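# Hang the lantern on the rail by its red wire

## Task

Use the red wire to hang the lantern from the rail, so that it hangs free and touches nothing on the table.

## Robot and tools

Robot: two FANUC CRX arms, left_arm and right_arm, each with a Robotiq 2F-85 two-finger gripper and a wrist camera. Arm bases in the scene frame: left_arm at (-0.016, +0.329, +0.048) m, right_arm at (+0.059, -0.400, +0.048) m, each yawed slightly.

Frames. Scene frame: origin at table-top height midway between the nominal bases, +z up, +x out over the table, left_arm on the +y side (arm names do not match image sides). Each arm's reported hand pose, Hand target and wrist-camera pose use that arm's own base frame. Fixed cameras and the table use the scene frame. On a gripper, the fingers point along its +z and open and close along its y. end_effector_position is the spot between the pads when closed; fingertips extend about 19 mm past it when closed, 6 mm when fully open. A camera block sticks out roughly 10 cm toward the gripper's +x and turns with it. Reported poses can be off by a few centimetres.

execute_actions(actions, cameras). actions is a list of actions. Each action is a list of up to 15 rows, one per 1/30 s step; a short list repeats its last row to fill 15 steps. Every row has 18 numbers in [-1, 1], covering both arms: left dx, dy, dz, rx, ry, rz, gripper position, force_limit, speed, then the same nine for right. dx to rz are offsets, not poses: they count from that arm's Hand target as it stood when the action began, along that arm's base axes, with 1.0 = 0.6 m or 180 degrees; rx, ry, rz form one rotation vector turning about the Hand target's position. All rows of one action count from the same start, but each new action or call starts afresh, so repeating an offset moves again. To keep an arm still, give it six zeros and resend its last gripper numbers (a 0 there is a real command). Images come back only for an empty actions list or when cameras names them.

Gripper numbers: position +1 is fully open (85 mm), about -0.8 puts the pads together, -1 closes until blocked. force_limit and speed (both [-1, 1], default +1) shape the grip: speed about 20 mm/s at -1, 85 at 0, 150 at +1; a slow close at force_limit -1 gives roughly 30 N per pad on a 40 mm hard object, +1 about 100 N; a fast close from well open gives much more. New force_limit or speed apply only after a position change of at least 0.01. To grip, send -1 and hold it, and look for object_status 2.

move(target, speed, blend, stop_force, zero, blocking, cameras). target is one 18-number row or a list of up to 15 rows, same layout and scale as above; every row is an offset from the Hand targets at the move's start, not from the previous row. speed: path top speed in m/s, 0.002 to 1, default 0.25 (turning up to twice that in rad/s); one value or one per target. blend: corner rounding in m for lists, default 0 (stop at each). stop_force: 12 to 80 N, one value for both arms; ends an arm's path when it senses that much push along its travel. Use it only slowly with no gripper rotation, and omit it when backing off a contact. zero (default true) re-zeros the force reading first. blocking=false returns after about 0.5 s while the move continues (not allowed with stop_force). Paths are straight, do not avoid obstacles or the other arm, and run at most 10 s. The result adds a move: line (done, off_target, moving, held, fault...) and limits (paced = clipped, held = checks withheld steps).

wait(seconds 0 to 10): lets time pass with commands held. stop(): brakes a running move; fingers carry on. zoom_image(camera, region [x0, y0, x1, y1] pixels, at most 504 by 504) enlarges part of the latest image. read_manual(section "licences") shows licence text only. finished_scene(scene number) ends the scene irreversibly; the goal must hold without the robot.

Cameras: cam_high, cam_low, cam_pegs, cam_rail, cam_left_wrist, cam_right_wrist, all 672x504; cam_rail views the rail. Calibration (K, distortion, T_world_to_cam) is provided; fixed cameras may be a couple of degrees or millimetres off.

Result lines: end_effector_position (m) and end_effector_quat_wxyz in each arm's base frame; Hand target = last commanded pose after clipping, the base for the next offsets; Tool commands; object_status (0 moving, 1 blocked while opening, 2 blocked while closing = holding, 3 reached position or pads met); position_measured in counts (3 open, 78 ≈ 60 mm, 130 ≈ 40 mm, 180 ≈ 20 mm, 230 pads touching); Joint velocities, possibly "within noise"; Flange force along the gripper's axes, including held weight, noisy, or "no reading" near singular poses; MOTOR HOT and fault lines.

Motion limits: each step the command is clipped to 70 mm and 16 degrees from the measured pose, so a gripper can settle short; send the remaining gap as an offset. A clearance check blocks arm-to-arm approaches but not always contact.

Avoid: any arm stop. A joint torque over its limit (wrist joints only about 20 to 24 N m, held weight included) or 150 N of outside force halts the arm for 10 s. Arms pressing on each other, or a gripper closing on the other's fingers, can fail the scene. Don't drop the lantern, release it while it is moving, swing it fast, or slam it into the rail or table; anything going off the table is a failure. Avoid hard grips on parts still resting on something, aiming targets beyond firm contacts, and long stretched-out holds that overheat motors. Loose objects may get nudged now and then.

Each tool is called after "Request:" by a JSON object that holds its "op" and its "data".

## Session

Request:
{"op": "execute_actions", "data": {"actions": []}}

Scene clock: 0.00 s.
left_arm: end_effector_position=(+0.3805, -0.0038, +0.0989) position_measured=3 object_status=3 end_effector_quat_wxyz=(-0.070, -0.431, +0.881, -0.181) | right_arm: end_effector_position=(+0.4787, +0.3955, +0.2839) position_measured=3 object_status=3 end_effector_quat_wxyz=(+0.281, +0.830, -0.178, +0.448)
Joint positions: left_arm=[0.62 -0.028 -0.633 0.36 -1.196 0.118] | right_arm=[1.247 0.564 0.073 0.955 -1.704 1.28]
Joint velocities: within noise
Flange force (N): no reading
Hand target: left_arm +0.3805, -0.0038, +0.0989; -0.070, -0.431, +0.881, -0.181 | right_arm +0.4787, +0.3955, +0.2839; +0.281, +0.830, -0.178, +0.448
Tool commands: left_gripper/position=+1.0 left_gripper/force_limit=+1.0 left_gripper/speed=+1.0 right_gripper/position=+1.0 right_gripper/force_limit=+1.0 right_gripper/speed=+1.0
camera_calibration:
cam_left_wrist: T_world_to_cam=[[-0.784918, 0.568311, -0.246834, 0.325719], [0.577531, 0.815351, 0.0407507, -0.202576], [0.224416, -0.110568, -0.968201, 0.140669], [0, 0, 0, 1]] pos_world=[0.341088, -0.00438589, 0.224849]
cam_right_wrist: T_world_to_cam=[[-0.569285, -0.756199, 0.322612, 0.48841], [-0.709684, 0.2539, -0.657178, 0.442366], [0.415046, -0.603074, -0.681204, 0.362592], [0, 0, 0, 1]] pos_world=[0.441492, 0.475687, 0.380146]

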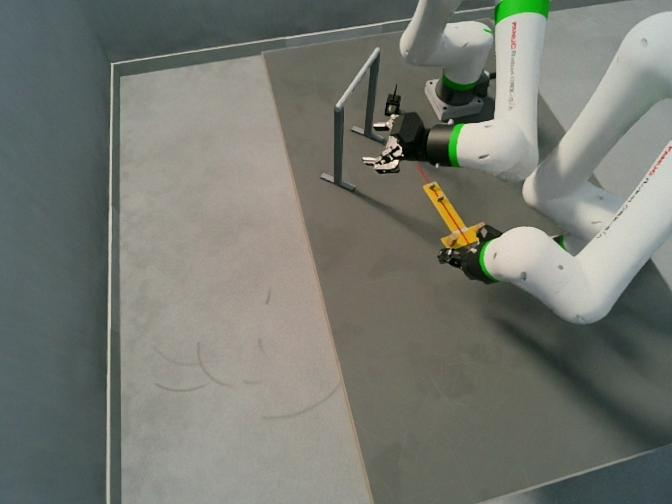

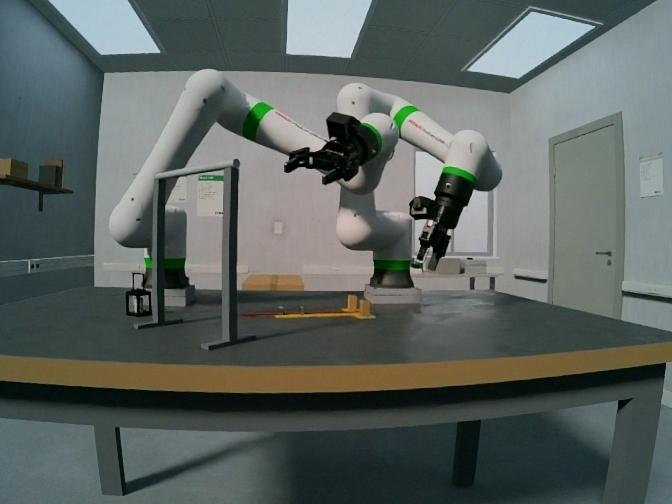

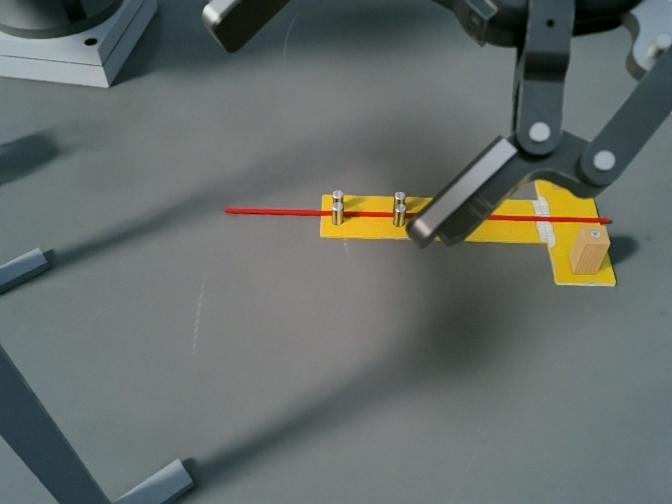

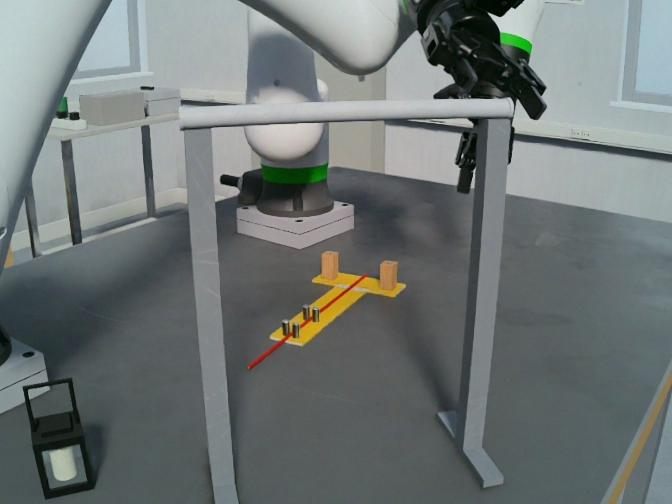

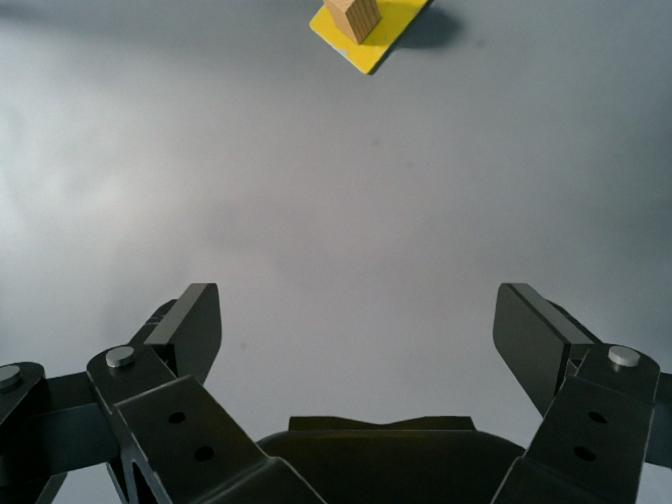

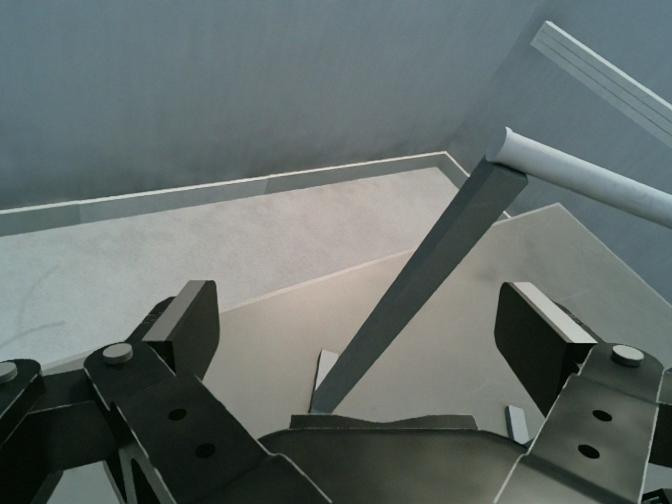

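Request:
{"op": "move", "data": {"target": [[0,0.05,0.05,0,0,0,0.5,0.5,0, -0.2,-0.1,0.1,0.15,0.01,-0.16,-1,1,0],[0,0.05,0.05,0,0,0,0.5,0.5,0, -0.348,-0.26,0.03,0.382,0.03,-0.406,-1,1,0]], "speed": 0.3, "blend": 0.03, "cameras": ["cam_pegs","cam_right_wrist","cam_rail"]}}

Scene clock: 4.20 s.
left_arm: end_effector_position=(+0.3805, +0.0262, +0.1289) position_measured=66 object_status=3 end_effector_quat_wxyz=(-0.070, -0.431, +0.881, -0.181) | right_arm: end_effector_position=(+0.2699, +0.2395, +0.3019) position_measured=232 object_status=3 end_effector_quat_wxyz=(+0.000, -0.598, +0.802, -0.002)
Joint positions: left_arm=[0.687 -0.039 -0.559 0.333 -1.295 0.093] | right_arm=[1.097 -0.226 -0.158 0.002 -1.641 0.185]
Flange force (N): left_arm=[3.6 0.8 0.3] | right_arm=[-7.5 -0.7 -4.5]
Hand target: left_arm +0.3805, +0.0262, +0.1289; -0.070, -0.431, +0.881, -0.181 | right_arm +0.2699, +0.2395, +0.3019; +0.000, -0.598, +0.802, -0.002
Off the commanded pose: left_arm 0.000 m, 0 deg | right_arm 0.000 m, 0 deg.
move: done
camera_calibration:
cam_right_wrist: T_world_to_cam=[[-0.957817, 0.285357, 0.034023, 0.188326], [0.280752, 0.903875, 0.322781, -0.373305], [0.0613553, 0.318717, -0.945862, 0.322033], [0, 0, 0, 1]] pos_world=[0.26543, 0.181044, 0.418687]
Images, in order (width x height): cam_pegs 672x504, cam_rail 672x504, cam_right_wrist 672x504.

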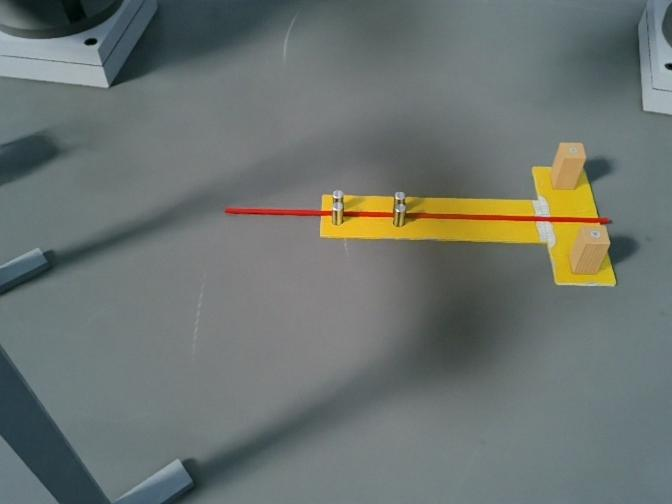

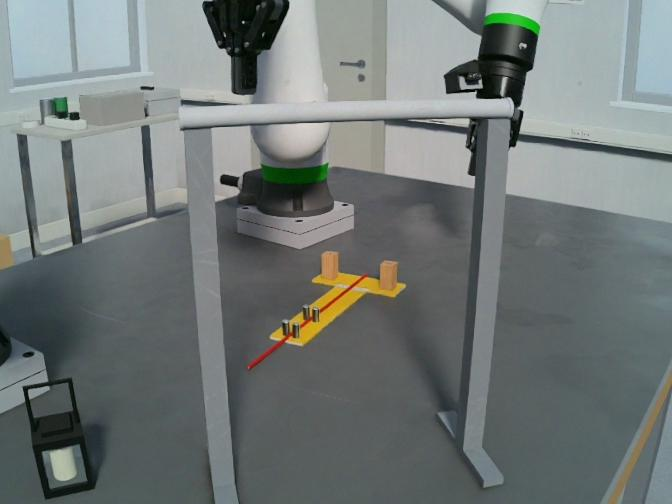

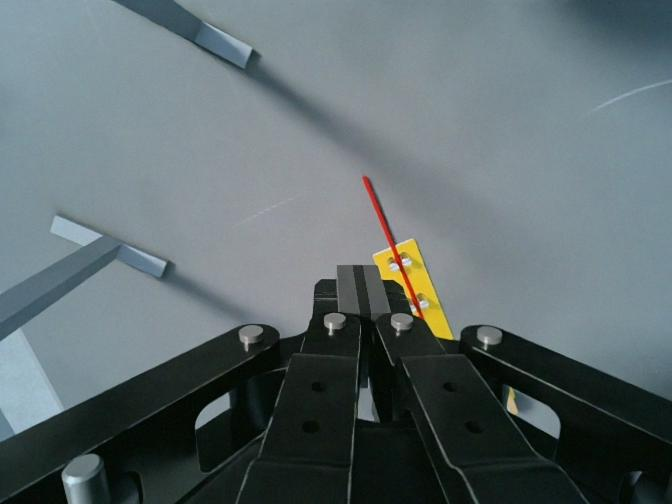

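Request:
{"op": "move", "data": {"target": [-0.107,-0.267,-0.115,0.016,-0.361,-0.641,0.5,0.5,0, 0,0,0,0,0,0,-1,1,0], "speed": 0.4, "cameras": ["cam_pegs","cam_left_wrist"]}}

Scene clock: 7.97 s.
left_arm: end_effector_position=(+0.3163, -0.1341, +0.0599) position_measured=66 object_status=3 end_effector_quat_wxyz=(+0.231, +0.608, +0.734, -0.193) | right_arm: end_effector_position=(+0.2699, +0.2395, +0.3019) position_measured=232 object_status=3 end_effector_quat_wxyz=(+0.000, -0.598, +0.802, -0.002)
Joint positions: left_arm=[0.509 -0.182 -1.042 0.68 -1.046 -2.343] | right_arm=[1.097 -0.226 -0.158 0.002 -1.641 0.185]
Flange force (N): left_arm=[-2.1 -3.1 -1.4] | right_arm=[-5.5 0.2 -4.0]
Hand target: left_arm +0.3163, -0.1340, +0.0599; +0.231, +0.608, +0.734, -0.193 | right_arm +0.2699, +0.2395, +0.3019; +0.000, -0.598, +0.802, -0.002
Off the commanded pose: left_arm 0.000 m, 0 deg | right_arm 0.000 m, 0 deg.
move: done
camera_calibration:
cam_left_wrist: T_world_to_cam=[[0.981508, 0.191186, 0.00948731, -0.284894], [0.104088, -0.574645, 0.811757, -0.14052], [0.160649, -0.795758, -0.583919, 0.00824191], [0, 0, 0, 1]] pos_world=[0.292928, -0.0197229, 0.121584]
Images, in order (width x height): cam_pegs 672x504, cam_left_wrist 672x504.

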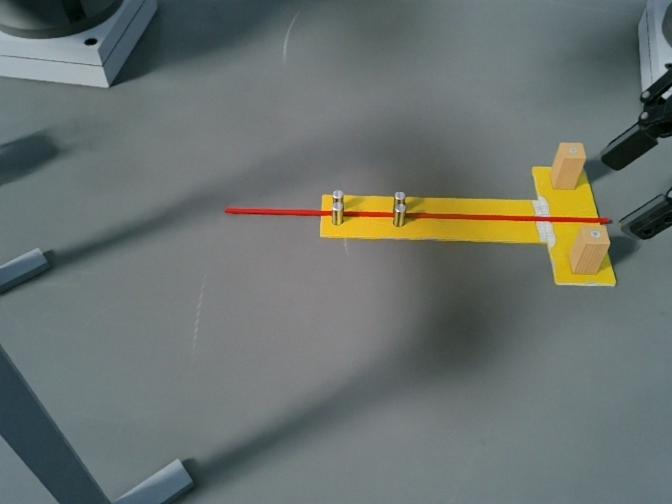

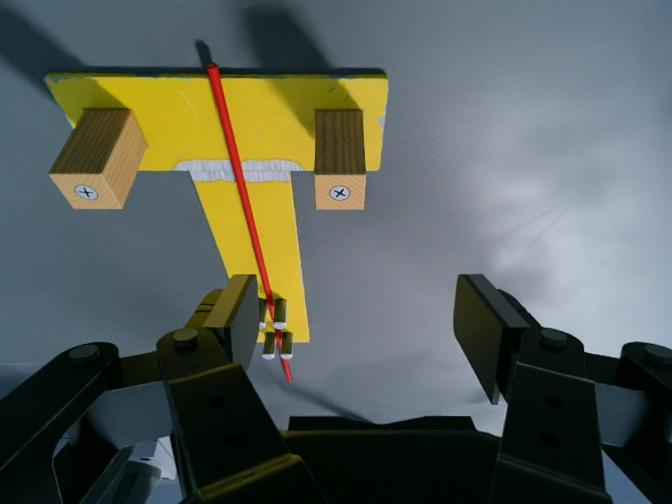

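Request:
{"op": "move", "data": {"target": [0.006,-0.023,-0.115,0,0,0,0.5,0.5,0, 0,0,0,0,0,0,-1,1,0]}}

Request:
{"op": "move", "data": {"target": [0,0,0,0,0,0,-1,0.5,-1, 0,0,0,0,0,0,-1,1,0]}}

Request:
{"op": "move", "data": {"target": [0.167,0,0.001,0,0,0,-1,0.5,-1, 0.12,0.15,-0.1,0,0,0,-1,1,0], "speed": 0.08, "cameras": ["cam_pegs","cam_right_wrist"]}}

Scene clock: 9.27 s.
left_arm: end_effector_position=(+0.3199, -0.1478, -0.0091) position_measured=66 object_status=3 end_effector_quat_wxyz=(+0.231, +0.608, +0.734, -0.193) | right_arm: end_effector_position=(+0.2699, +0.2395, +0.3019) position_measured=232 object_status=3 end_effector_quat_wxyz=(+0.000, -0.598, +0.802, -0.002)
Joint positions: left_arm=[0.382 0.013 -1.128 0.903 -0.8 -2.532] | right_arm=[1.097 -0.226 -0.158 0.002 -1.641 0.185]
Flange force (N): left_arm=[-2.9 -1.9 -2.9] | right_arm=[-5.2 0.2 -3.9]
Hand target: left_arm +0.3199, -0.1478, -0.0091; +0.231, +0.608, +0.734, -0.193 | right_arm +0.2699, +0.2395, +0.3019; +0.000, -0.598, +0.802, -0.002
Off the commanded pose: left_arm 0.000 m, 0 deg | right_arm 0.000 m, 0 deg.
move: done

Scene clock: 11.93 s.
left_arm: end_effector_position=(+0.3199, -0.1478, -0.0091) position_measured=182 object_status=0 end_effector_quat_wxyz=(+0.231, +0.608, +0.734, -0.193) | right_arm: end_effector_position=(+0.2699, +0.2395, +0.3019) position_measured=232 object_status=3 end_effector_quat_wxyz=(+0.000, -0.598, +0.802, -0.002)
Joint positions: left_arm=[0.382 0.013 -1.128 0.903 -0.8 -2.532] | right_arm=[1.097 -0.226 -0.158 0.002 -1.641 0.185]
Flange force (N): left_arm=[-8.7 -3.4 -12.0] | right_arm=[-5.9 0.3 -3.8]
Hand target: left_arm +0.3199, -0.1478, -0.0091; +0.231, +0.608, +0.734, -0.193 | right_arm +0.2699, +0.2395, +0.3019; +0.000, -0.598, +0.802, -0.002
Off the commanded pose: left_arm 0.000 m, 0 deg | right_arm 0.000 m, 0 deg.
move: done

Scene clock: 13.90 s.
left_arm: end_effector_position=(+0.4201, -0.1478, -0.0085) position_measured=182 object_status=2 end_effector_quat_wxyz=(+0.231, +0.608, +0.734, -0.193) | right_arm: end_effector_position=(+0.3419, +0.3295, +0.2420) position_measured=232 object_status=3 end_effector_quat_wxyz=(+0.000, -0.598, +0.802, -0.002)
Joint positions: left_arm=[0.271 0.231 -0.875 0.947 -0.783 -2.451] | right_arm=[1.046 0.07 -0.023 0.003 -1.479 0.235]
Flange force (N): left_arm=[-5.3 -5.5 -9.6] | right_arm=[-8.4 -2.1 -3.1]
Hand target: left_arm +0.4201, -0.1478, -0.0085; +0.231, +0.608, +0.734, -0.193 | right_arm +0.3419, +0.3295, +0.2419; +0.000, -0.598, +0.802, -0.002
Off the commanded pose: left_arm 0.000 m, 0 deg | right_arm 0.000 m, 0 deg.
move: done
camera_calibration:
cam_right_wrist: T_world_to_cam=[[-0.957812, 0.285386, 0.0339321, 0.233699], [0.280749, 0.903867, 0.322808, -0.455417], [0.0614548, 0.318715, -0.945856, 0.232176], [0, 0, 0, 1]] pos_world=[0.337429, 0.270944, 0.358687]
Images, in order (width x height): cam_pegs 672x504, cam_right_wrist 672x504.

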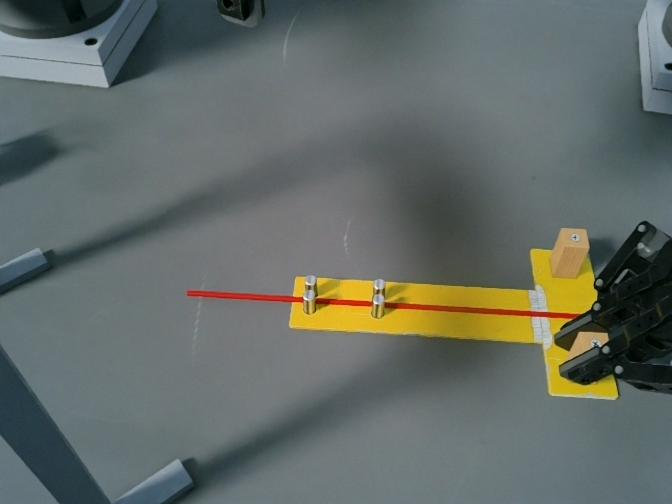

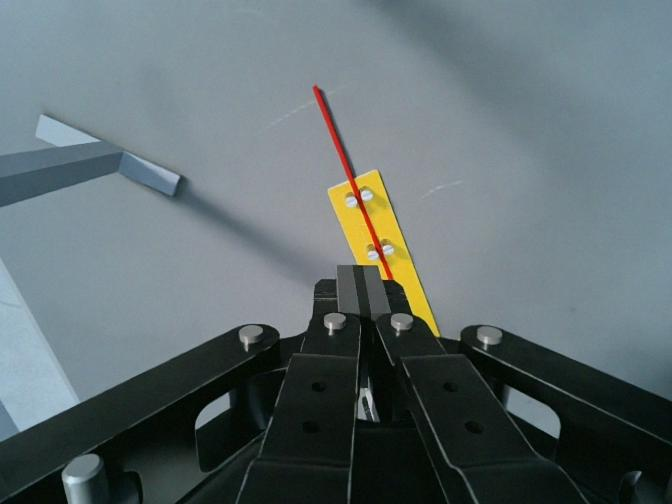

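Request:
{"op": "move", "data": {"target": [[0,0,0.0015,0,0,0,-1,0.5,-1, -0.083,-0.084,-0.28,0,0,0,-1,1,0],[0,0,0.0015,0,0,0,-1,0.5,-1, -0.083,-0.084,-0.447,0,0,0,-1,1,0],[0,0,0.0015,0,0,0,-1,0.5,-1, 0.051,-0.066,-0.447,0,0,0,-1,1,0]], "speed": [0.2,0.12,0.05], "blend": [0.02,0,0], "cameras": ["cam_right_wrist","cam_pegs"]}}

Scene clock: 18.80 s.
left_arm: end_effector_position=(+0.4201, -0.1478, -0.0075) position_measured=182 object_status=2 end_effector_quat_wxyz=(+0.231, +0.608, +0.734, -0.193) | right_arm: end_effector_position=(+0.3726, +0.2899, -0.0262) position_measured=232 object_status=3 end_effector_quat_wxyz=(+0.000, -0.598, +0.802, -0.002)
Joint positions: left_arm=[0.271 0.228 -0.874 0.944 -0.785 -2.448] | right_arm=[0.942 0.331 -0.399 0.004 -0.842 0.337]
Flange force (N): left_arm=[-0.6 0.9 -0.4] | right_arm=[-5.7 0.2 2.5]
Hand target: left_arm +0.4201, -0.1478, -0.0076; +0.231, +0.608, +0.734, -0.193 | right_arm +0.3725, +0.2899, -0.0263; +0.000, -0.598, +0.802, -0.002
Off the commanded pose: left_arm 0.000 m, 0 deg | right_arm 0.000 m, 0 deg.
move: done
camera_calibration:
cam_right_wrist: T_world_to_cam=[[-0.957844, 0.285286, 0.0338653, 0.283546], [0.280639, 0.903931, 0.322724, -0.341633], [0.0614571, 0.318624, -0.945887, -0.010745], [0, 0, 0, 1]] pos_world=[0.368129, 0.231345, 0.0904875]
Images, in order (width x height): cam_pegs 672x504, cam_right_wrist 672x504.

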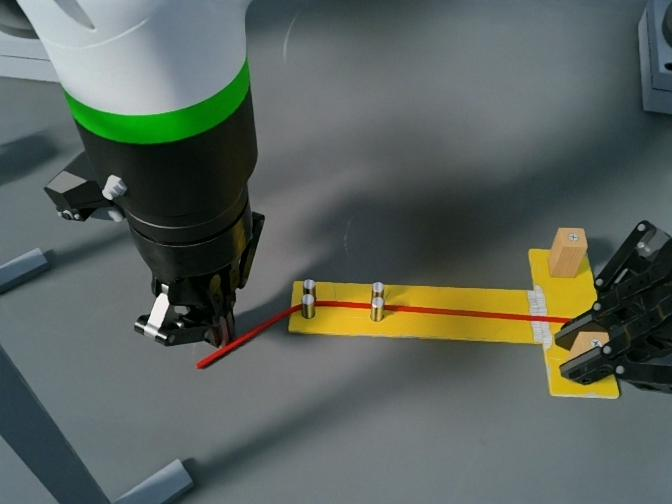

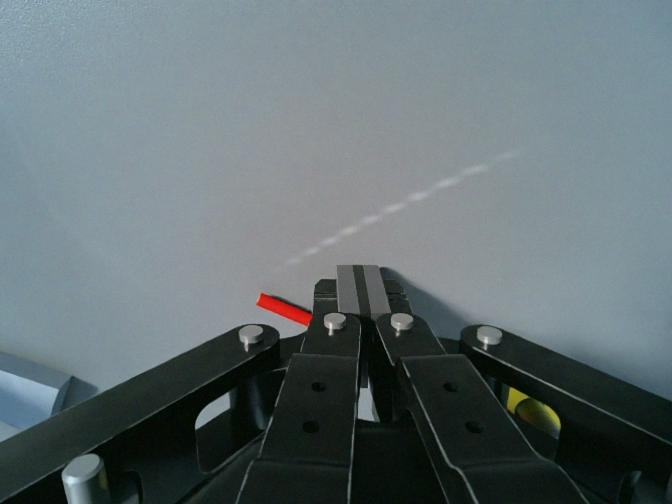

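Request:
{"op": "move", "data": {"target": [[0,0,0,0,0,0,-1,0.5,-1, 0.0615,0.0785,0,0,0,0,-1,1,0],[0,0,0,0,0,0,-1,0.5,-1, 0.048,0.137,0,0,0,0,-1,1,0],[0,0,0,0,0,0,-1,0.5,-1, 0.021,0.19,0,0,0,0,-1,1,0],[0,0,0,0,0,0,-1,0.5,-1, -0.0157,0.217,0.001,0,0,0,-1,1,0]], "speed": 0.05, "blend": 0.008, "cameras": ["cam_right_wrist","cam_pegs"]}}

Scene clock: 22.43 s.
left_arm: end_effector_position=(+0.4201, -0.1478, -0.0076) position_measured=182 object_status=2 end_effector_quat_wxyz=(+0.231, +0.608, +0.734, -0.193) | right_arm: end_effector_position=(+0.3631, +0.4201, -0.0257) position_measured=232 object_status=3 end_effector_quat_wxyz=(+0.000, -0.598, +0.802, -0.001)
Joint positions: left_arm=[0.271 0.229 -0.874 0.944 -0.785 -2.448] | right_arm=[1.096 0.499 -0.146 0.003 -0.928 0.184]
Flange force (N): left_arm=[0.9 -5.1 -3.1] | right_arm=[-8.0 -5.1 3.2]
Hand target: left_arm +0.4201, -0.1478, -0.0076; +0.231, +0.608, +0.734, -0.193 | right_arm +0.3631, +0.4201, -0.0257; +0.000, -0.598, +0.802, -0.002
Off the commanded pose: left_arm 0.000 m, 0 deg | right_arm 0.000 m, 0 deg.
move: done
camera_calibration:
cam_right_wrist: T_world_to_cam=[[-0.957783, 0.285468, 0.0340628, 0.237178], [0.280869, 0.90384, 0.322779, -0.456906], [0.0613556, 0.318719, -0.945861, -0.0510793], [0, 0, 0, 1]] pos_world=[0.35863, 0.361544, 0.091087]
Images, in order (width x height): cam_pegs 672x504, cam_right_wrist 672x504.

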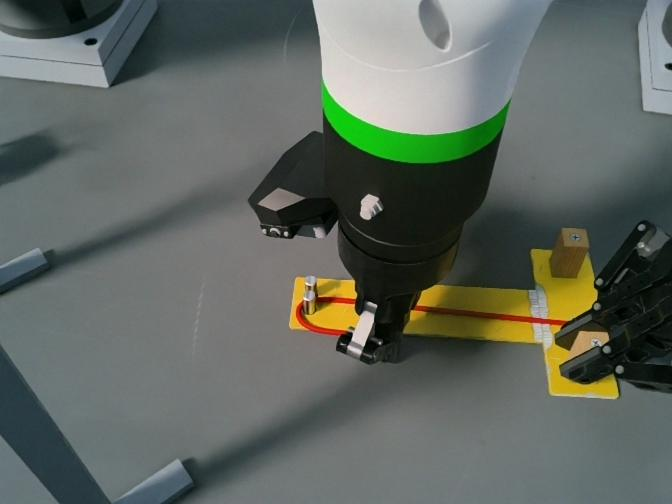

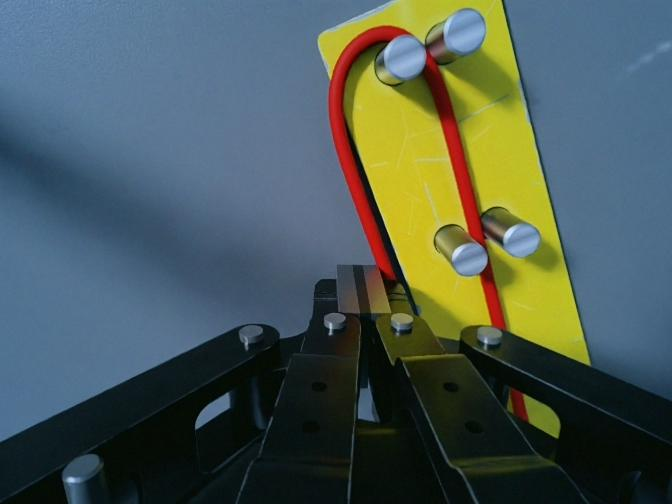

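Request:
{"op": "move", "data": {"target": [[0,0,0,0,0,0,-1,0.5,-1, 0.06,0.0,0,0,0,0,-1,1,0],[0,0,0,0,0,0,-1,0.5,-1, 0.05,-0.02,0.16,0,0,0,-0.5,1,0]], "speed": 0.15, "cameras": ["cam_right_wrist","cam_pegs"]}}

Scene clock: 24.77 s.
left_arm: end_effector_position=(+0.4201, -0.1478, -0.0076) position_measured=182 object_status=2 end_effector_quat_wxyz=(+0.231, +0.608, +0.734, -0.193) | right_arm: end_effector_position=(+0.3931, +0.4081, +0.0703) position_measured=192 object_status=0 end_effector_quat_wxyz=(+0.000, -0.598, +0.802, -0.002)
Joint positions: left_arm=[0.271 0.229 -0.874 0.944 -0.785 -2.448] | right_arm=[1.037 0.404 -0.027 0.003 -1.141 0.243]
Flange force (N): left_arm=[-1.3 -1.9 -1.0] | right_arm=[-9.8 -2.6 0.7]
Hand target: left_arm +0.4201, -0.1478, -0.0076; +0.231, +0.608, +0.734, -0.193 | right_arm +0.3931, +0.4081, +0.0703; +0.000, -0.598, +0.802, -0.002
Off the commanded pose: left_arm 0.000 m, 0 deg | right_arm 0.000 m, 0 deg.
move: done
camera_calibration:
cam_right_wrist: T_world_to_cam=[[-0.957785, 0.285473, 0.0339633, 0.266084], [0.280841, 0.903839, 0.322806, -0.485467], [0.0614551, 0.318717, -0.945856, 0.0416689], [0, 0, 0, 1]] pos_world=[0.38863, 0.349544, 0.187087]
Images, in order (width x height): cam_pegs 672x504, cam_right_wrist 672x504.

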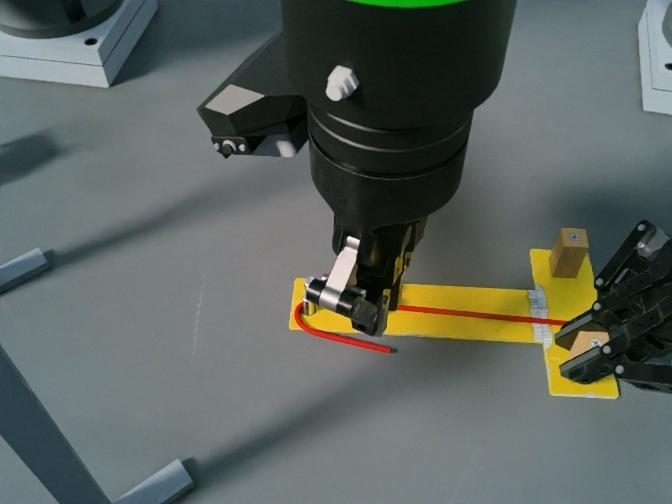

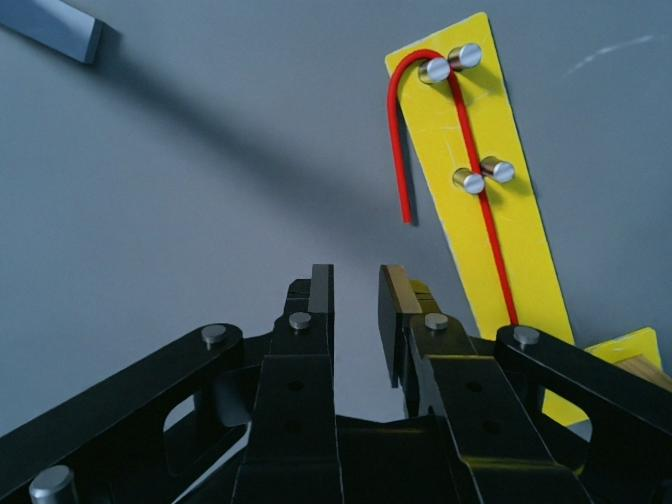

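Request:
{"op": "move", "data": {"target": [[0,0,0,0,0,0,-1,0.5,-1, -0.052,-0.0185,-0.05,0,0,0,-0.5,0,-1],[0,0,0,0,0,0,-1,0.5,-1, -0.052,-0.0185,-0.156,0,0,0,-0.5,0,-1]], "speed": 0.1, "cameras": ["cam_right_wrist"]}}

Scene clock: 26.73 s.
left_arm: end_effector_position=(+0.4201, -0.1478, -0.0076) position_measured=182 object_status=2 end_effector_quat_wxyz=(+0.231, +0.608, +0.734, -0.193) | right_arm: end_effector_position=(+0.3619, +0.3970, -0.0232) position_measured=192 object_status=3 end_effector_quat_wxyz=(+0.000, -0.598, +0.802, -0.001)
Joint positions: left_arm=[0.271 0.229 -0.874 0.944 -0.785 -2.448] | right_arm=[1.078 0.459 -0.201 0.003 -0.912 0.202]
Flange force (N): left_arm=[-0.4 -2.4 0.0] | right_arm=[-7.8 -0.4 -1.4]
Hand target: left_arm +0.4201, -0.1478, -0.0076; +0.231, +0.608, +0.734, -0.193 | right_arm +0.3619, +0.3970, -0.0233; +0.000, -0.598, +0.802, -0.002
Off the commanded pose: left_arm 0.000 m, 0 deg | right_arm 0.000 m, 0 deg.
move: done
camera_calibration:
cam_right_wrist: T_world_to_cam=[[-0.957814, 0.285375, 0.033959, 0.242564], [0.280742, 0.903838, 0.322893, -0.436521], [0.0614523, 0.318805, -0.945826, -0.0414714], [0, 0, 0, 1]] pos_world=[0.357429, 0.338544, 0.0934876]
Images, in order (width x height): cam_right_wrist 672x504.

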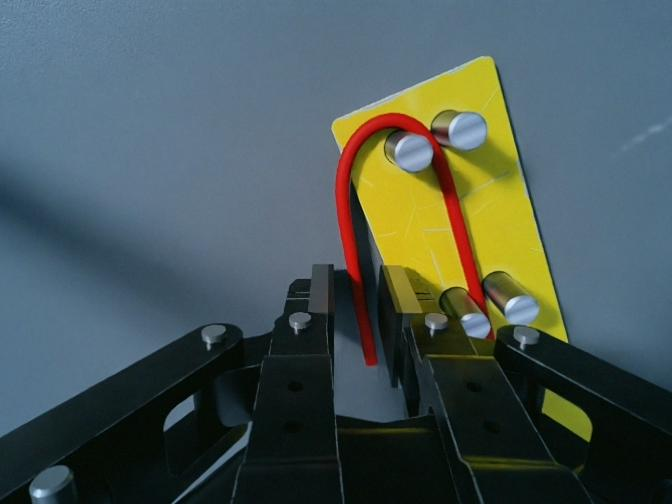

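Request:
{"op": "move", "data": {"target": [0,0,0,0,0,0,-1,0.5,-1, 0,0,0,0,0,0,-1,0,-1]}}

Request:
{"op": "move", "data": {"target": [[0,0,0,0,0,0,-1,0.5,-1, 0.011,-0.045,0,0,0,0,-1,0,-1],[0,0,0,0,0,0,-1,0.5,-1, 0.018,-0.129,0,0,0,0,-1,0,-1]], "speed": 0.06, "blend": 0.01, "cameras": ["cam_right_wrist","cam_pegs"]}}

Scene clock: 28.17 s.
left_arm: end_effector_position=(+0.4201, -0.1478, -0.0076) position_measured=182 object_status=2 end_effector_quat_wxyz=(+0.231, +0.608, +0.734, -0.193) | right_arm: end_effector_position=(+0.3619, +0.3970, -0.0233) position_measured=226 object_status=0 end_effector_quat_wxyz=(+0.000, -0.598, +0.802, -0.002)
Joint positions: left_arm=[0.271 0.229 -0.874 0.944 -0.785 -2.448] | right_arm=[1.078 0.459 -0.201 0.003 -0.912 0.202]
Flange force (N): left_arm=[0.1 -4.0 -3.6] | right_arm=[-7.5 -4.6 2.9]
Hand target: left_arm +0.4201, -0.1478, -0.0076; +0.231, +0.608, +0.734, -0.193 | right_arm +0.3619, +0.3970, -0.0233; +0.000, -0.598, +0.802, -0.002
Off the commanded pose: left_arm 0.000 m, 0 deg | right_arm 0.000 m, 0 deg.
move: done

Scene clock: 29.77 s.
left_arm: end_effector_position=(+0.4201, -0.1478, -0.0076) position_measured=182 object_status=2 end_effector_quat_wxyz=(+0.231, +0.608, +0.734, -0.193) | right_arm: end_effector_position=(+0.3727, +0.3196, -0.0233) position_measured=226 object_status=2 end_effector_quat_wxyz=(+0.000, -0.598, +0.802, -0.002)
Joint positions: left_arm=[0.271 0.229 -0.874 0.944 -0.785 -2.448] | right_arm=[0.979 0.365 -0.342 0.004 -0.866 0.301]
Flange force (N): left_arm=[-1.5 -1.7 -0.2] | right_arm=[-8.0 -1.6 3.2]
Hand target: left_arm +0.4201, -0.1478, -0.0076; +0.231, +0.608, +0.734, -0.193 | right_arm +0.3727, +0.3196, -0.0233; +0.000, -0.598, +0.802, -0.002
Off the commanded pose: left_arm 0.000 m, 0 deg | right_arm 0.000 m, 0 deg.
move: done
camera_calibration:
cam_right_wrist: T_world_to_cam=[[-0.957811, 0.285387, 0.0339324, 0.274995], [0.28075, 0.903866, 0.322808, -0.369598], [0.0614548, 0.318716, -0.945856, -0.0174344], [0, 0, 0, 1]] pos_world=[0.368229, 0.261144, 0.0934875]
Images, in order (width x height): cam_pegs 672x504, cam_right_wrist 672x504.

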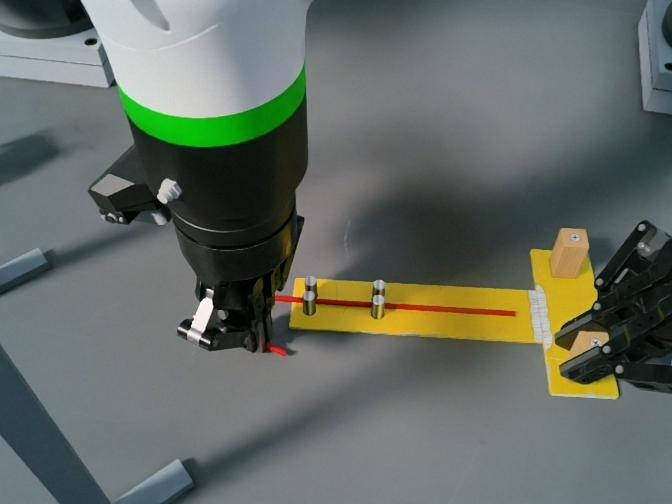

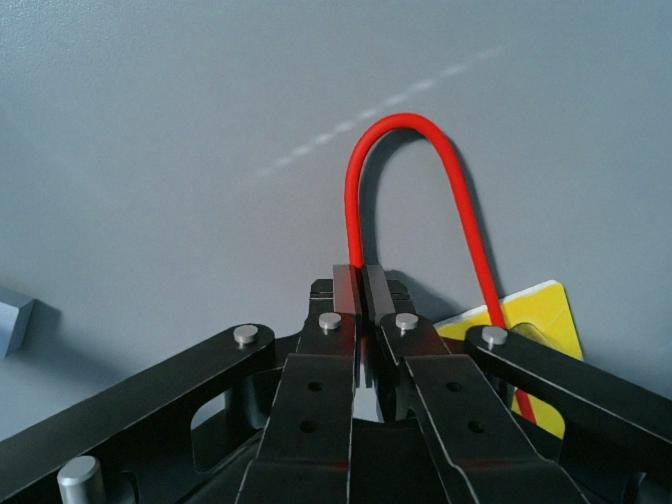

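Request:
{"op": "move", "data": {"target": [[0,0,0,0,0,0,-1,0.5,-1, 0,0,0,0,0,0,-0.6,0,-1],[0,0,0,0,0,0,-1,0.5,-1, 0,0,0.13,0,0,0,-0.6,0,-1],[0,0,0,0,0,0,-1,0.5,-1, -0.0545,0.2765,0.13,0,0,0,-1,1,-1]], "speed": 0.15}}

Request:
{"op": "move", "data": {"target": [[0,0,0,0,0,0,-1,0.5,-1, 0,0,-0.1277,0,0,0,-1,1,-1],[0,0,0,0,0,0,-1,0.5,-1, -0.06,0.003,-0.1277,0,0,0,-1,1,-1],[0,0,0,0,0,0,-1,0.5,-1, -0.1083,-0.009,-0.1355,0,0,0,-1,1,-1],[0,0,0,0,0,0,-1,0.5,-1, -0.1667,-0.0767,-0.1355,0,0,0,-1,1,-1]], "speed": [0.12,0.05,0.05,0.05], "blend": [0,0.006,0.006,0], "cameras": ["cam_right_wrist","cam_pegs"]}}

Scene clock: 34.07 s.
left_arm: end_effector_position=(+0.4201, -0.1478, -0.0076) position_measured=182 object_status=2 end_effector_quat_wxyz=(+0.231, +0.608, +0.734, -0.193) | right_arm: end_effector_position=(+0.3400, +0.4855, +0.0547) position_measured=231 object_status=0 end_effector_quat_wxyz=(+0.000, -0.598, +0.802, -0.002)
Joint positions: left_arm=[0.271 0.229 -0.874 0.944 -0.785 -2.448] | right_arm=[1.182 0.479 0.042 0.003 -1.136 0.098]
Flange force (N): left_arm=[-1.4 -1.7 -0.7] | right_arm=[-11.0 -2.1 1.5]
Hand target: left_arm +0.4201, -0.1478, -0.0076; +0.231, +0.608, +0.734, -0.193 | right_arm +0.3400, +0.4855, +0.0547; +0.000, -0.598, +0.802, -0.002
Off the commanded pose: left_arm 0.000 m, 0 deg | right_arm 0.000 m, 0 deg.
move: done

Scene clock: 36.80 s.
left_arm: end_effector_position=(+0.4201, -0.1478, -0.0076) position_measured=182 object_status=2 end_effector_quat_wxyz=(+0.231, +0.608, +0.734, -0.193) | right_arm: end_effector_position=(+0.2702, +0.4746, -0.0262) position_measured=231 object_status=3 end_effector_quat_wxyz=(+0.000, -0.598, +0.802, -0.001)
Joint positions: left_arm=[0.271 0.229 -0.874 0.944 -0.785 -2.448] | right_arm=[1.295 0.482 -0.174 0.002 -0.917 -0.015]
Flange force (N): left_arm=[-1.3 -4.4 -0.5] | right_arm=[-10.0 -1.3 2.6]
Flange force when the fault began (N): right_arm=[0.1 2.7 -29.8]
Hand target: left_arm +0.4201, -0.1478, -0.0076; +0.231, +0.608, +0.734, -0.193 | right_arm +0.2702, +0.4746, -0.0262; +0.000, -0.598, +0.802, -0.001 (not the last commanded pose)
Tool commands: left_gripper/position=-1.0 left_gripper/force_limit=+0.5 left_gripper/speed=-1.0 right_gripper/position=-1.0 right_gripper/force_limit=+1.0 right_gripper/speed=-1.0
Off the commanded pose: left_arm 0.000 m, 0 deg | right_arm 0.046 m, 0 deg.
FORCE FAULT: contact force on the right arm reached its limit, and that arm stopped. The contact can be on any part of that arm, not only on its tool. That arm's remaining commands of this call were not run. That arm is still stopped at the end of this call. That arm stays stopped for about 10 more seconds. Until then a move that you send moves the other arm only, and its call returns only when the move has ended. Once the stop has ended, the next robot result says so. If the stop ends while you think or write, that arm runs what you send next, counted from a new Hand target: where the arm stands when the stop ends. While its stop runs, that arm takes no new command, but its gripper still runs the gripper command that each later call begins with. Until it ends, the stop uses up actions while you think or wait. An arm that is not stopped still takes commands.
move: fault (right_arm); path passed 3 of 4 targets
camera_calibration:
cam_right_wrist: T_world_to_cam=[[-0.957815, 0.285358, 0.0340851, 0.13281], [0.280762, 0.903811, 0.322952, -0.479883], [0.0613504, 0.318898, -0.945801, -0.063401], [0, 0, 0, 1]] pos_world=[0.26583, 0.416044, 0.0904873]
Images, in order (width x height): cam_pegs 672x504, cam_right_wrist 672x504.

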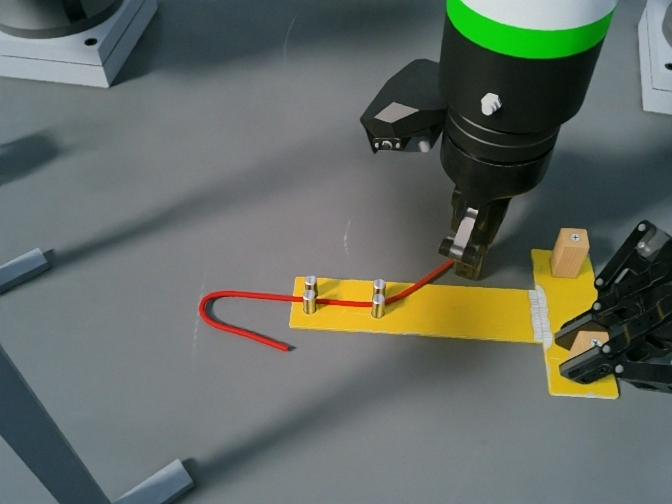

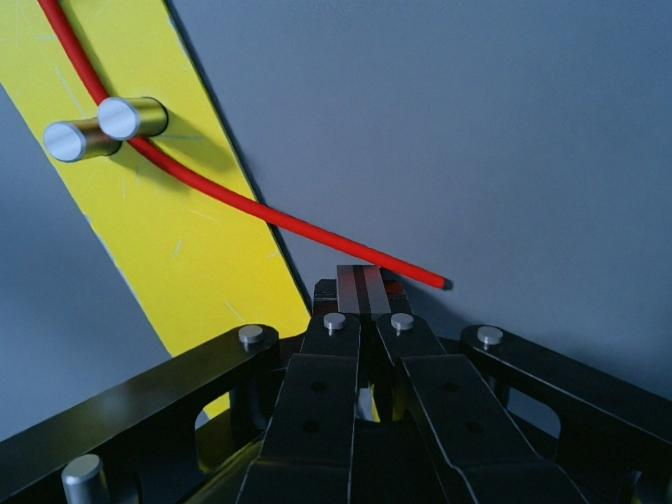

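Request:
{"op": "wait", "data": {"seconds": 10}}

Request:
{"op": "move", "data": {"target": [[0,0,0,0,0,0,-1,0.5,-1, -0.05,-0.0585,0.001,0,0,0,-1,1,-1],[0,0,0,0,0,0,-1,0.5,-1, -0.046,-0.121,0.001,0,0,0,-1,1,-1],[0,0,0,0,0,0,-1,0.5,-1, -0.022,-0.177,0.001,0,0,0,-1,1,-1],[0,0,0,0,0,0,-1,0.5,-1, 0.0147,-0.206,0.001,0,0,0,-1,1,-1]], "speed": 0.05, "blend": 0.006, "cameras": ["cam_right_wrist","cam_pegs"]}}

Scene clock: 47.03 s.
left_arm: end_effector_position=(+0.4201, -0.1478, -0.0076) position_measured=182 object_status=2 end_effector_quat_wxyz=(+0.231, +0.608, +0.734, -0.193) | right_arm: end_effector_position=(+0.2702, +0.4746, -0.0262) position_measured=231 object_status=3 end_effector_quat_wxyz=(+0.000, -0.598, +0.802, -0.001)
Joint positions: left_arm=[0.271 0.229 -0.874 0.944 -0.785 -2.448] | right_arm=[1.295 0.482 -0.174 0.002 -0.917 -0.015]
Flange force (N): left_arm=[-1.3 -3.3 -0.8] | right_arm=[-10.0 -1.3 2.2]
Hand target: left_arm +0.4201, -0.1478, -0.0076; +0.231, +0.608, +0.734, -0.193 | right_arm +0.2702, +0.4746, -0.0262; +0.000, -0.598, +0.802, -0.001 (not the last commanded pose)
Tool commands: left_gripper/position=-1.0 left_gripper/force_limit=+0.5 left_gripper/speed=-1.0 right_gripper/position=-1.0 right_gripper/force_limit=+1.0 right_gripper/speed=-1.0
Off the commanded pose: left_arm 0.000 m, 0 deg | right_arm 0.046 m, 0 deg.
FORCE FAULT, CONTINUED: the right arm's stop, for the force fault that an earlier result reported, is over. The rest of the stop counts as 19 of the actions that you can send in this scene. That arm's target is now where it stood when the stop ended, not its last command. That arm accepts commands again.
wait: 10.00 s; at rest from the start

Scene clock: 50.33 s.
left_arm: end_effector_position=(+0.4201, -0.1478, -0.0076) position_measured=182 object_status=2 end_effector_quat_wxyz=(+0.231, +0.608, +0.734, -0.193) | right_arm: end_effector_position=(+0.2791, +0.3509, -0.0256) position_measured=231 object_status=3 end_effector_quat_wxyz=(+0.000, -0.598, +0.802, -0.001)
Joint positions: left_arm=[0.271 0.229 -0.874 0.944 -0.785 -2.448] | right_arm=[1.195 0.282 -0.466 0.003 -0.825 0.085]
Flange force (N): left_arm=[-3.4 0.6 1.8] | right_arm=[-9.5 3.6 2.6]
Hand target: left_arm +0.4201, -0.1478, -0.0076; +0.231, +0.608, +0.734, -0.193 | right_arm +0.2791, +0.3510, -0.0256; +0.000, -0.598, +0.802, -0.001
Off the commanded pose: left_arm 0.000 m, 0 deg | right_arm 0.000 m, 0 deg.
move: done
camera_calibration:
cam_right_wrist: T_world_to_cam=[[-0.957847, 0.285257, 0.0340179, 0.176532], [0.280651, 0.903876, 0.322868, -0.370817], [0.0613526, 0.318806, -0.945832, -0.0239288], [0, 0, 0, 1]] pos_world=[0.274629, 0.292444, 0.0910874]
Images, in order (width x height): cam_pegs 672x504, cam_right_wrist 672x504.

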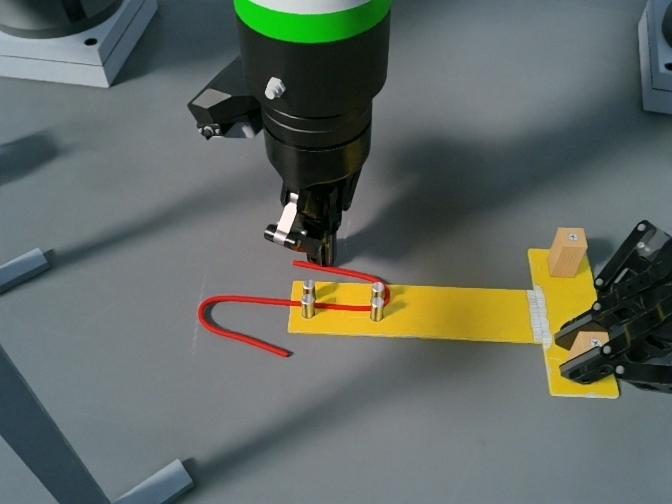

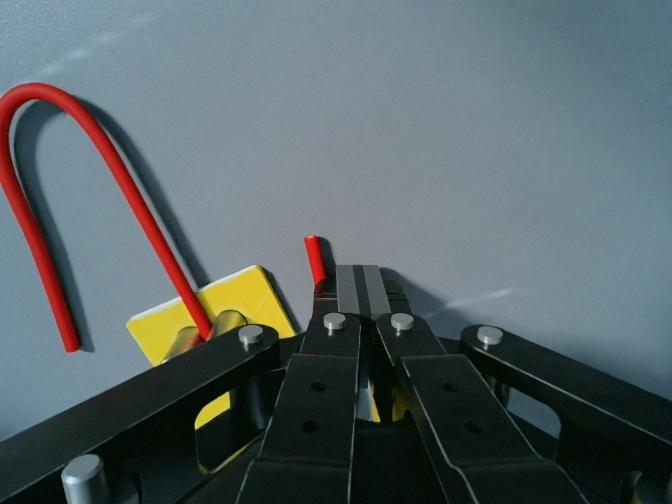

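Request:
{"op": "move", "data": {"target": [[0,0,0,0,0,0,-1,0.5,-1, -0.05,-0.01,0,0,0,0,-1,1,-1],[0,0,0,0,0,0,-1,0.5,-1, -0.03,-0.03,0.16,0,0,0.06,-0.5,1,-1],[0,0,0,0,0,0,-1,0.5,-1, 0.085,-0.05,0.14,0,0,0.128,-0.5,1,-1]], "speed": 0.15, "cameras": ["cam_right_wrist","cam_pegs"]}}

Scene clock: 54.60 s.
left_arm: end_effector_position=(+0.4201, -0.1478, -0.0076) position_measured=182 object_status=2 end_effector_quat_wxyz=(+0.231, +0.608, +0.734, -0.193) | right_arm: end_effector_position=(+0.3301, +0.3210, +0.0584) position_measured=192 object_status=3 end_effector_quat_wxyz=(+0.000, +0.746, -0.666, +0.001)
Joint positions: left_arm=[0.271 0.229 -0.874 0.944 -0.785 -2.448] | right_arm=[1.06 0.174 -0.359 0.003 -1.039 0.622]
Flange force (N): left_arm=[-1.0 -1.7 -0.8] | right_arm=[-6.3 -4.1 0.2]
Hand target: left_arm +0.4201, -0.1478, -0.0076; +0.231, +0.608, +0.734, -0.193 | right_arm +0.3301, +0.3210, +0.0584; +0.000, +0.746, -0.666, +0.001
Off the commanded pose: left_arm 0.000 m, 0 deg | right_arm 0.000 m, 0 deg.
move: done
camera_calibration:
cam_right_wrist: T_world_to_cam=[[-0.993094, -0.112265, 0.0340844, 0.370302], [-0.0953636, 0.941618, 0.322895, -0.273182], [-0.0683442, 0.317415, -0.945821, 0.105199], [0, 0, 0, 1]] pos_world=[0.348882, 0.265414, 0.175087]
Images, in order (width x height): cam_pegs 672x504, cam_right_wrist 672x504.

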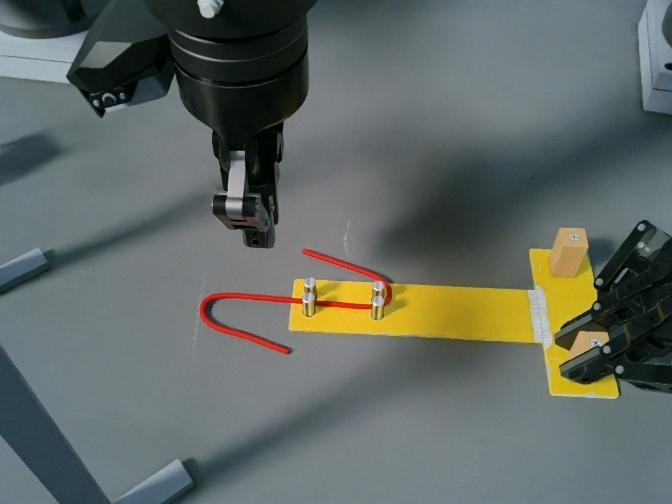

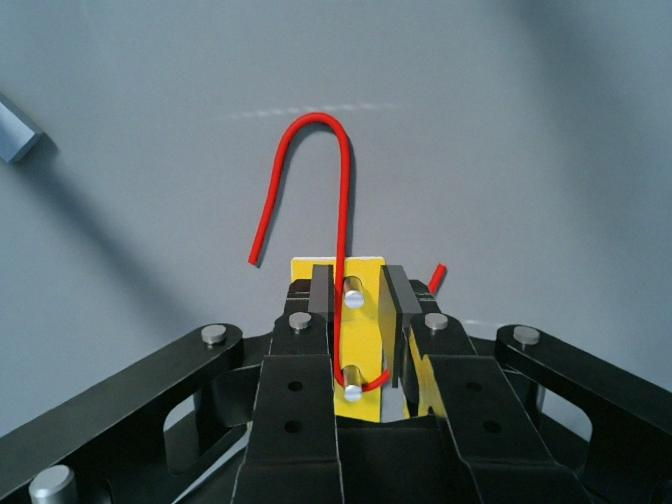

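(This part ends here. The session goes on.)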